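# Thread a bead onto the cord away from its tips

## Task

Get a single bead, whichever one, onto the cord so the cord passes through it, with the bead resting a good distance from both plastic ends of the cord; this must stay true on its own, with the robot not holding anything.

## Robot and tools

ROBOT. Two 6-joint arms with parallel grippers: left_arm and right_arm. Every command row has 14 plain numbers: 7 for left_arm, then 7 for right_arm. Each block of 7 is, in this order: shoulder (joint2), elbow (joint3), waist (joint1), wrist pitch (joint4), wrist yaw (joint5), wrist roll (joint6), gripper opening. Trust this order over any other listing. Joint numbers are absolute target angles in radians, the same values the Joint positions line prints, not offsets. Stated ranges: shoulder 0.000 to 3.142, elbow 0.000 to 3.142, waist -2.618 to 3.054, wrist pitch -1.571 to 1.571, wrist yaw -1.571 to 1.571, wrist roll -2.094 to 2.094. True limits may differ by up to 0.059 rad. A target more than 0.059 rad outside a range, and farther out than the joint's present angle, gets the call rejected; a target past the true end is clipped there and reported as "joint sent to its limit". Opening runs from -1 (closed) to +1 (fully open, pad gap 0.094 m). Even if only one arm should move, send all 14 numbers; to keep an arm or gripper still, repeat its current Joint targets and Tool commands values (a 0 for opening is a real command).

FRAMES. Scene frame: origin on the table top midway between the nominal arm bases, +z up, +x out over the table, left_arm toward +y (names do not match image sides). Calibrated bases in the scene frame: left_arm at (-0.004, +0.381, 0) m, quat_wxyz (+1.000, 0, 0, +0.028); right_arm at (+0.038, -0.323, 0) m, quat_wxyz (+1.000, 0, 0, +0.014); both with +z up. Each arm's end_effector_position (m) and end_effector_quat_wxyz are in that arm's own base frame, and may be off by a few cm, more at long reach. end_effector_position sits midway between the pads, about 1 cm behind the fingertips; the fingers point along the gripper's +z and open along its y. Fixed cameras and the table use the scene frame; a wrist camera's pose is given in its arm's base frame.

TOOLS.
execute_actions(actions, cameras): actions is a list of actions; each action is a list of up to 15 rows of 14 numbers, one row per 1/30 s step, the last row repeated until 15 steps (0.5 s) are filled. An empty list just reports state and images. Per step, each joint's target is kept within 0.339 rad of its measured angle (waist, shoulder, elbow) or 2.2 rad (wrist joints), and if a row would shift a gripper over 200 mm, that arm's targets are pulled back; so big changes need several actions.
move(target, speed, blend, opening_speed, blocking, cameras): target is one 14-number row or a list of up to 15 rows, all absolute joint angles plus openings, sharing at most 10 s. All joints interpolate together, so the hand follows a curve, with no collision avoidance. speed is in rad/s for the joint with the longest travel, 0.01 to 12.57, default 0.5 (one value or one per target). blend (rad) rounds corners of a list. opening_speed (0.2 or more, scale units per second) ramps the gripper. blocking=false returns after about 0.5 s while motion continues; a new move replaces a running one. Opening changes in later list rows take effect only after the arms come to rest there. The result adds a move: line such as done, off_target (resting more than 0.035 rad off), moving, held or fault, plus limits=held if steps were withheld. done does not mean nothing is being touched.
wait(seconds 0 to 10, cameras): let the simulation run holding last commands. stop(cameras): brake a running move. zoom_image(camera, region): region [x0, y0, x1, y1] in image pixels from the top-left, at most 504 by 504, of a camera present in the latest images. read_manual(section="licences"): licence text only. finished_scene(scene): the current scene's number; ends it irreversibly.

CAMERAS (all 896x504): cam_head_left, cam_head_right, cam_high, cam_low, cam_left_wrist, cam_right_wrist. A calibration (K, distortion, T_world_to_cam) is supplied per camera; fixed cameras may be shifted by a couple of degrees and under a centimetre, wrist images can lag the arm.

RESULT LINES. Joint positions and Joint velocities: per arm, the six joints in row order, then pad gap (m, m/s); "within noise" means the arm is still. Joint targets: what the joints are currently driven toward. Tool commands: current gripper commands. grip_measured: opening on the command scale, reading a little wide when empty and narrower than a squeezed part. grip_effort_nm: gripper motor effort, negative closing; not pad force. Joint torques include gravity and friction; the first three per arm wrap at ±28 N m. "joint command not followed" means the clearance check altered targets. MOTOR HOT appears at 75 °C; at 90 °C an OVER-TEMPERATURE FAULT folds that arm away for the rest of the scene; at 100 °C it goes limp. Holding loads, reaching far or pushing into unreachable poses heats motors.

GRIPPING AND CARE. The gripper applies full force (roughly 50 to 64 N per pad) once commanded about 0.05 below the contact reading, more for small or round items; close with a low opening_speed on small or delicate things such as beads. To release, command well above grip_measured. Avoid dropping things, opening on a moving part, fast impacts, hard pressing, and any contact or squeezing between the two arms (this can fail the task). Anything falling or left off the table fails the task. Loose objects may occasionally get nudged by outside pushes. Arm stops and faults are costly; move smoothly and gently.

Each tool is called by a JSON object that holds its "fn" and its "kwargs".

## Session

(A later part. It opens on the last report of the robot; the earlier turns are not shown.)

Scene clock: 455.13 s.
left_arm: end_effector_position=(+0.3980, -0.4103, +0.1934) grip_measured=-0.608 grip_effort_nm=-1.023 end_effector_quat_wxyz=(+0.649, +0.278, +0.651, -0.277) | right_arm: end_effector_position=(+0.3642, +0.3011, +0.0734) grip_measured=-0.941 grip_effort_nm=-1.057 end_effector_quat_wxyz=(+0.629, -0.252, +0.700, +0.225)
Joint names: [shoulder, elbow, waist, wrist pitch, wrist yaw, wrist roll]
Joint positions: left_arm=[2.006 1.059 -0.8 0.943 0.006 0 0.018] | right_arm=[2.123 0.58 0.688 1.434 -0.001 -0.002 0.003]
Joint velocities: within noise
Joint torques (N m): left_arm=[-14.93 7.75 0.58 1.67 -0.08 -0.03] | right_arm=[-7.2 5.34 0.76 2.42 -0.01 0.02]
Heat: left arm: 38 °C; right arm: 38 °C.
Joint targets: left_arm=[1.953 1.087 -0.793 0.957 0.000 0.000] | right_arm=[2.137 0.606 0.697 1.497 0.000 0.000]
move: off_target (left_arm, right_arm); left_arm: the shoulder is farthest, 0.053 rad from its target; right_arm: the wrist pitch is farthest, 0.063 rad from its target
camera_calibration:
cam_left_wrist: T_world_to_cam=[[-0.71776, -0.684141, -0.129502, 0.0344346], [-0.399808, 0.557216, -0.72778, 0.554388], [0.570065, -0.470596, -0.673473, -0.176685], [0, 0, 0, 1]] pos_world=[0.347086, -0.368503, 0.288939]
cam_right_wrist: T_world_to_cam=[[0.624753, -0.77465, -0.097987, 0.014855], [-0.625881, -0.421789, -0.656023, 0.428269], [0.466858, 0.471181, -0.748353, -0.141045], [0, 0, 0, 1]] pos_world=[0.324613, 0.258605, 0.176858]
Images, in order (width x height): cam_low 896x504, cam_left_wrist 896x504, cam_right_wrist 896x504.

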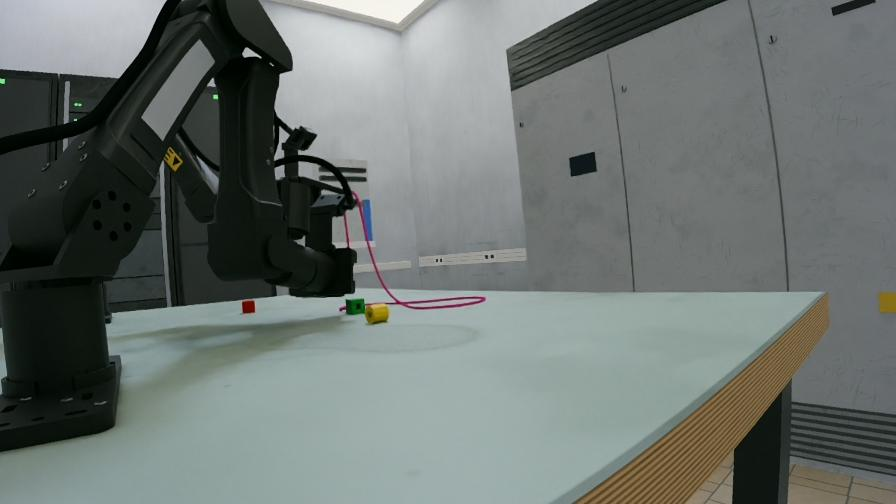

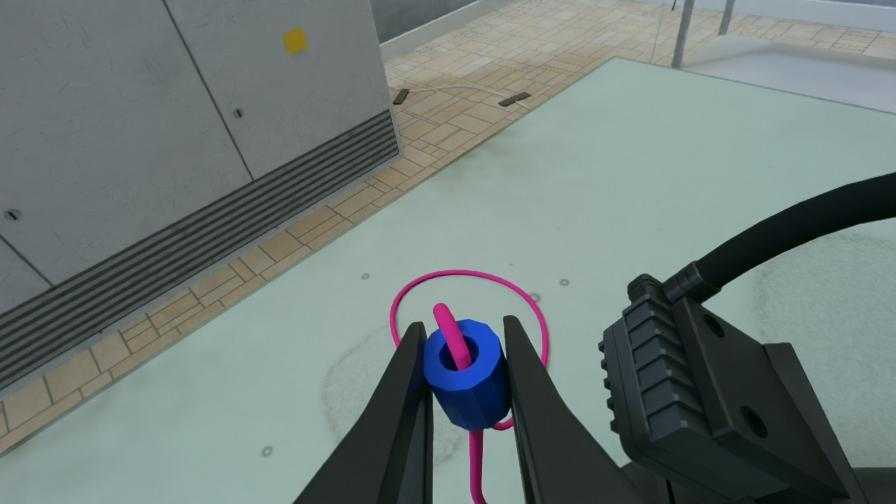

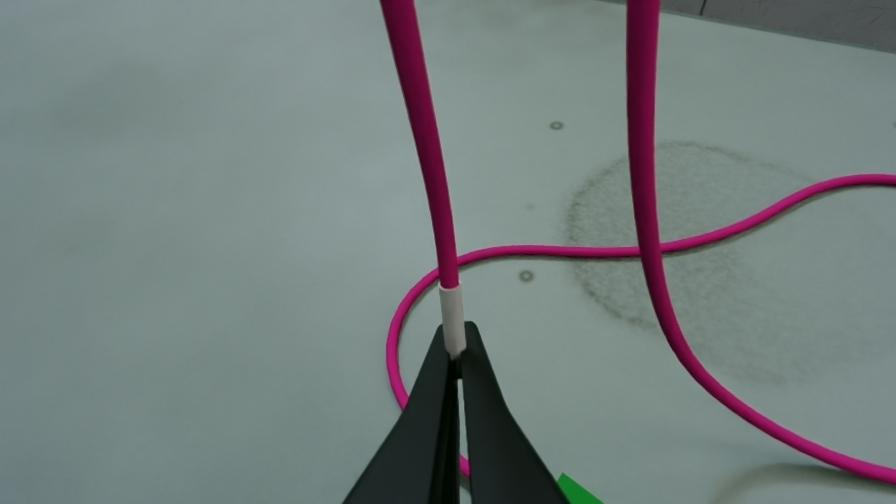

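{"fn": "move", "kwargs": {"target": [[1.953, 1.087, -0.793, 0.957, 0.0, 0.0, -0.62, 2.137, 0.606, 0.697, 1.497, 0.0, 0.0, -0.6], [1.953, 1.087, -0.793, 0.957, 0.0, 0.0, -0.62, 1.80, 0.225, 0.697, 1.454, 0.0, 0.0, -0.6], [1.60, 1.16, -0.793, -0.34, 0.0, 0.0, -0.62, 1.80, 0.225, 0.35, 1.454, 0.0, 0.0, -0.6], [2.13, 1.92, -0.793, -1.36, 0.0, 0.0, -0.62, 1.80, 0.225, 0.35, 1.454, 0.0, 0.0, -0.6]], "speed": [0.2, 0.35, 0.8, 0.6], "blend": [0, 0, 0.08, 0], "opening_speed": 0.8, "cameras": ["cam_left_wrist", "cam_low", "cam_high"]}}

Scene clock: 486.00 s.
left_arm: end_effector_position=(+0.2834, -0.2917, +0.1011) grip_measured=-0.608 grip_effort_nm=-1.033 end_effector_quat_wxyz=(-0.003, +0.390, +0.921, -0.001) | right_arm: end_effector_position=(+0.3626, +0.1365, +0.0885) grip_measured=-0.603 grip_effort_nm=0.125 end_effector_quat_wxyz=(+0.639, -0.136, +0.749, +0.115)
Joint names: [shoulder, elbow, waist, wrist pitch, wrist yaw, wrist roll]
Joint positions: left_arm=[2.112 1.89 -0.8 -1.354 0.004 0 0.018] | right_arm=[1.827 0.236 0.357 1.433 -0.001 -0.002 0.019]
Joint velocities: within noise
Joint torques (N m): left_arm=[-9.37 7.71 0.58 0.28 -0.05 -0.02] | right_arm=[-7.71 2.25 -0.61 1.98 -0.01 0.05]
Heat: left arm: 36 °C; right arm: 42 °C.
Joint targets: left_arm=[2.130 1.920 -0.793 -1.360 0.000 0.000] | right_arm=[1.800 0.225 0.350 1.454 0.000 0.000]
move: done
camera_calibration:
cam_left_wrist: T_world_to_cam=[[-0.801734, -0.597642, 0.00683689, 0.056615], [-0.434787, 0.591036, 0.679438, 0.252859], [-0.410102, 0.541756, -0.733701, 0.461509], [0, 0, 0, 1]] pos_world=[0.344595, -0.365638, 0.166421]
Images, in order (width x height): cam_high 896x504, cam_low 896x504, cam_left_wrist 896x504.

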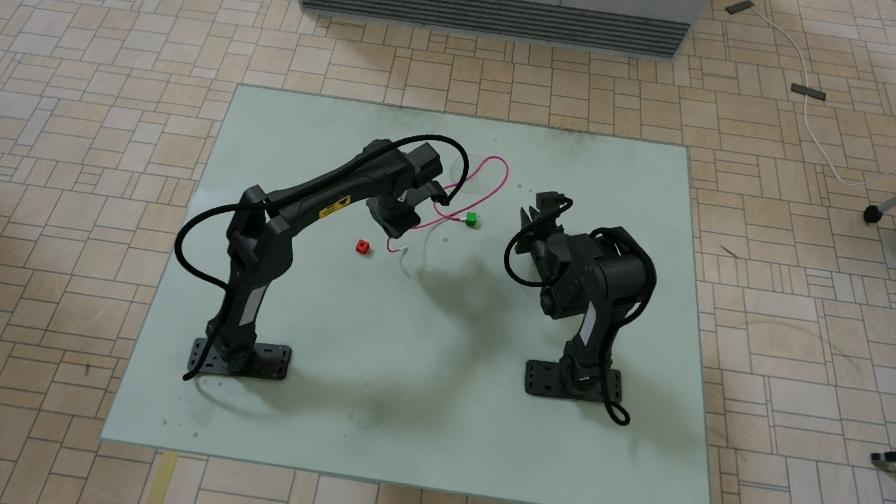

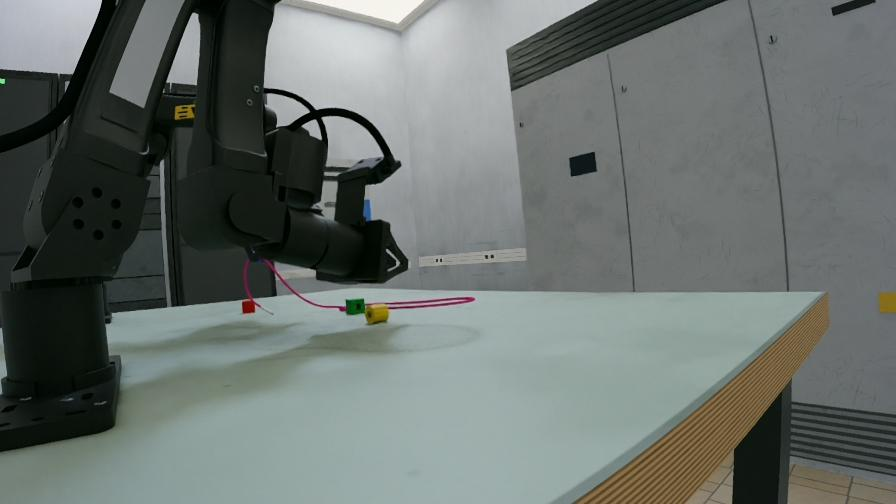

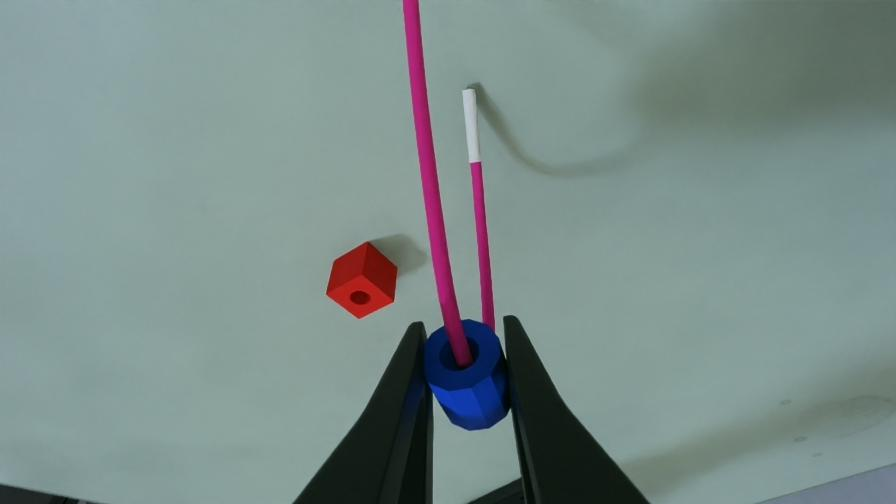

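{"fn": "move", "kwargs": {"target": [[2.229, 1.700, -0.793, -1.045, 0.0, 0.0, -0.62, 1.80, 0.225, 0.35, 1.454, 0.0, 0.0, -0.6], [2.229, 1.700, -0.793, -1.045, 0.0, 0.0, -0.3, 1.80, 0.225, 0.35, 1.454, 0.0, 0.0, -0.6]], "speed": 0.25, "opening_speed": 0.4, "cameras": ["cam_left_wrist", "cam_low"]}}

{"fn": "zoom_image", "kwargs": {"camera": "cam_low", "region": [200, 250, 400, 340]}}

Scene clock: 510.03 s.
left_arm: end_effector_position=(+0.2934, -0.3019, +0.0145) grip_measured=-0.302 grip_effort_nm=0.100 end_effector_quat_wxyz=(+0.000, +0.390, +0.921, -0.002) | right_arm: end_effector_position=(+0.3626, +0.1365, +0.0885) grip_measured=-0.603 grip_effort_nm=0.120 end_effector_quat_wxyz=(+0.639, -0.136, +0.749, +0.115)
Joint names: [shoulder, elbow, waist, wrist pitch, wrist yaw, wrist roll]
Joint positions: left_arm=[2.212 1.701 -0.8 -1.059 0.004 0 0.033] | right_arm=[1.827 0.236 0.357 1.433 -0.001 -0.002 0.019]
Joint velocities: within noise
Joint torques (N m): left_arm=[-10.14 5.07 0.58 0.46 -0.06 -0.02] | right_arm=[-7.69 2.29 -0.61 2 0 0.03]
Heat: left arm: 33 °C; right arm: 41 °C.
Joint targets: left_arm=[2.229 1.700 -0.793 -1.045 0.000 0.000] | right_arm=[1.800 0.225 0.350 1.454 0.000 0.000]
move: done
camera_calibration:
cam_left_wrist: T_world_to_cam=[[-0.80178, -0.597592, 0.00571389, 0.0592687], [-0.437776, 0.593813, 0.675084, 0.32385], [-0.406818, 0.538768, -0.737718, 0.405832], [0, 0, 0, 1]] pos_world=[0.354394, -0.375537, 0.0804248]
Images, in order (width x height): cam_low 896x504, cam_left_wrist 896x504.

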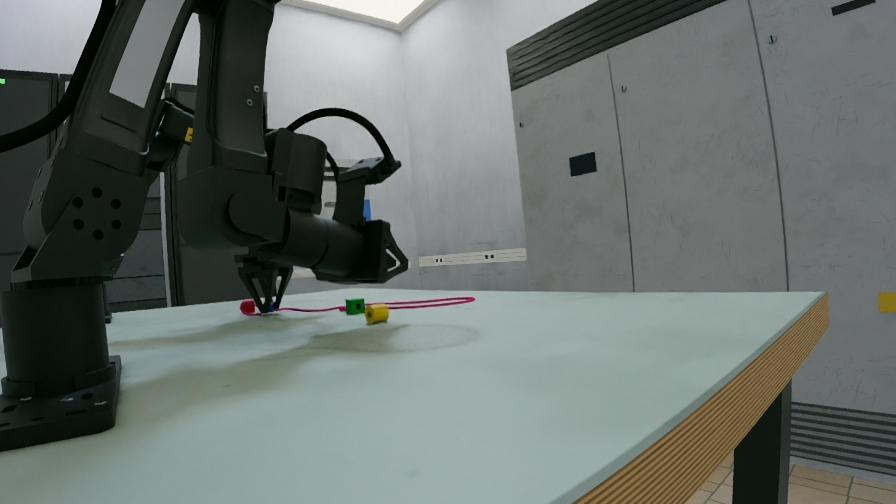

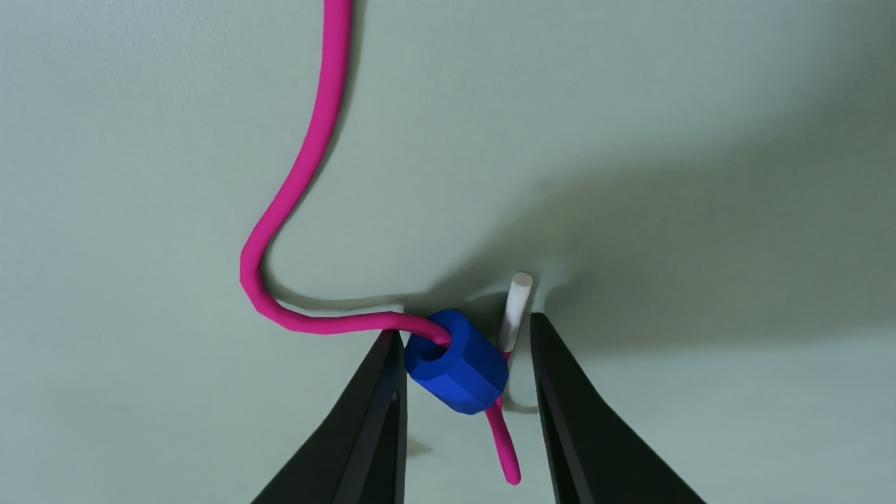

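Scaled by 2.520 from the camera's 896x504 image, which has a finer 1280x720 frame.

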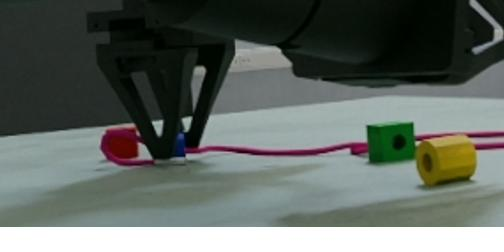

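{"fn": "move", "kwargs": {"target": [2.08, 1.93, -0.793, -1.40, 0.0, 0.0, -0.3, 1.80, 0.225, 0.35, 1.454, 0.0, 0.0, -0.6], "speed": 0.3, "cameras": ["cam_left_wrist", "cam_low", "cam_high"]}}

Scene clock: 516.80 s.
left_arm: end_effector_position=(+0.2790, -0.2870, +0.0982) grip_measured=-0.302 grip_effort_nm=0.095 end_effector_quat_wxyz=(-0.023, +0.390, +0.921, +0.007) | right_arm: end_effector_position=(+0.3626, +0.1365, +0.0885) grip_measured=-0.603 grip_effort_nm=0.120 end_effector_quat_wxyz=(+0.639, -0.136, +0.749, +0.115)
Joint names: [shoulder, elbow, waist, wrist pitch, wrist yaw, wrist roll]
Joint positions: left_arm=[2.13 1.905 -0.8 -1.393 0.004 0 0.033] | right_arm=[1.827 0.236 0.357 1.433 -0.001 -0.002 0.019]
Joint velocities: within noise
Joint torques (N m): left_arm=[-15.38 7.2 0.59 0.24 -0.05 -0.02] | right_arm=[-7.65 2.26 -0.61 1.98 0 0.04]
Heat: left arm: 33 °C; right arm: 41 °C.
Joint targets: left_arm=[2.080 1.930 -0.793 -1.400 0.000 0.000] | right_arm=[1.800 0.225 0.350 1.454 0.000 0.000]
move: off_target (left_arm); left_arm: the shoulder is farthest, 0.050 rad from its target
camera_calibration:
cam_left_wrist: T_world_to_cam=[[-0.8015, -0.597875, 0.0119605, 0.055272], [-0.414414, 0.569754, 0.709677, 0.235283], [-0.431113, 0.56385, -0.704426, 0.464385], [0, 0, 0, 1]] pos_world=[0.342007, -0.362851, 0.159489]
Images, in order (width x height): cam_high 896x504, cam_low 896x504, cam_left_wrist 896x504.

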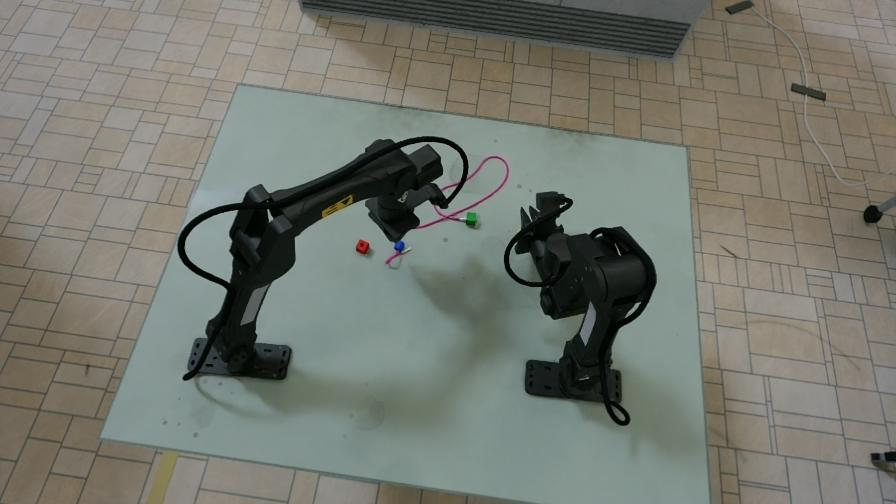

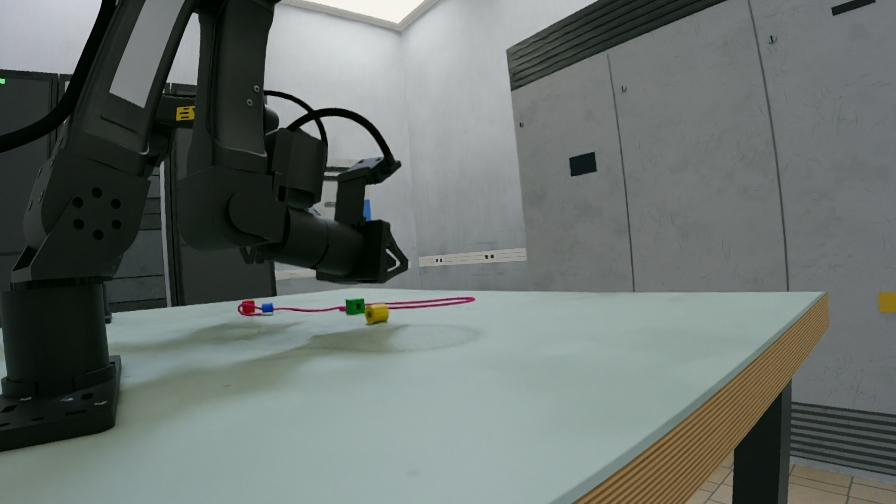

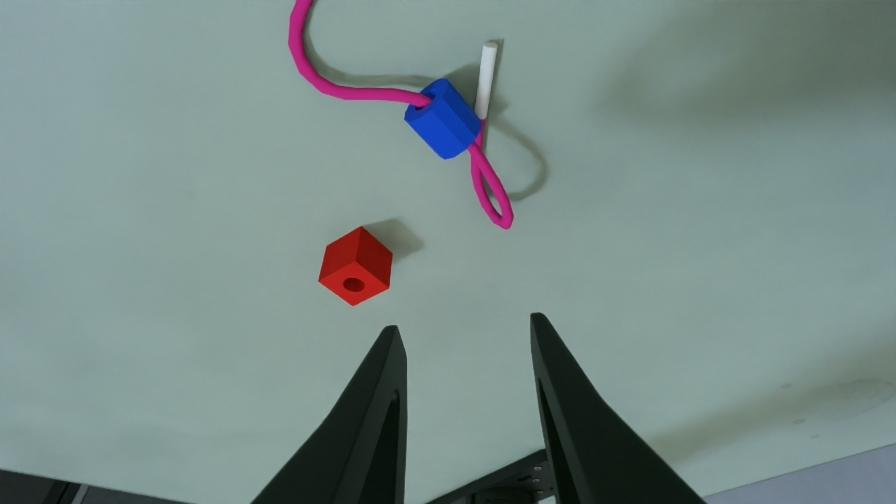

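{"fn": "finished_scene", "kwargs": {"scene": 2}}

The scene is finished: the task was done.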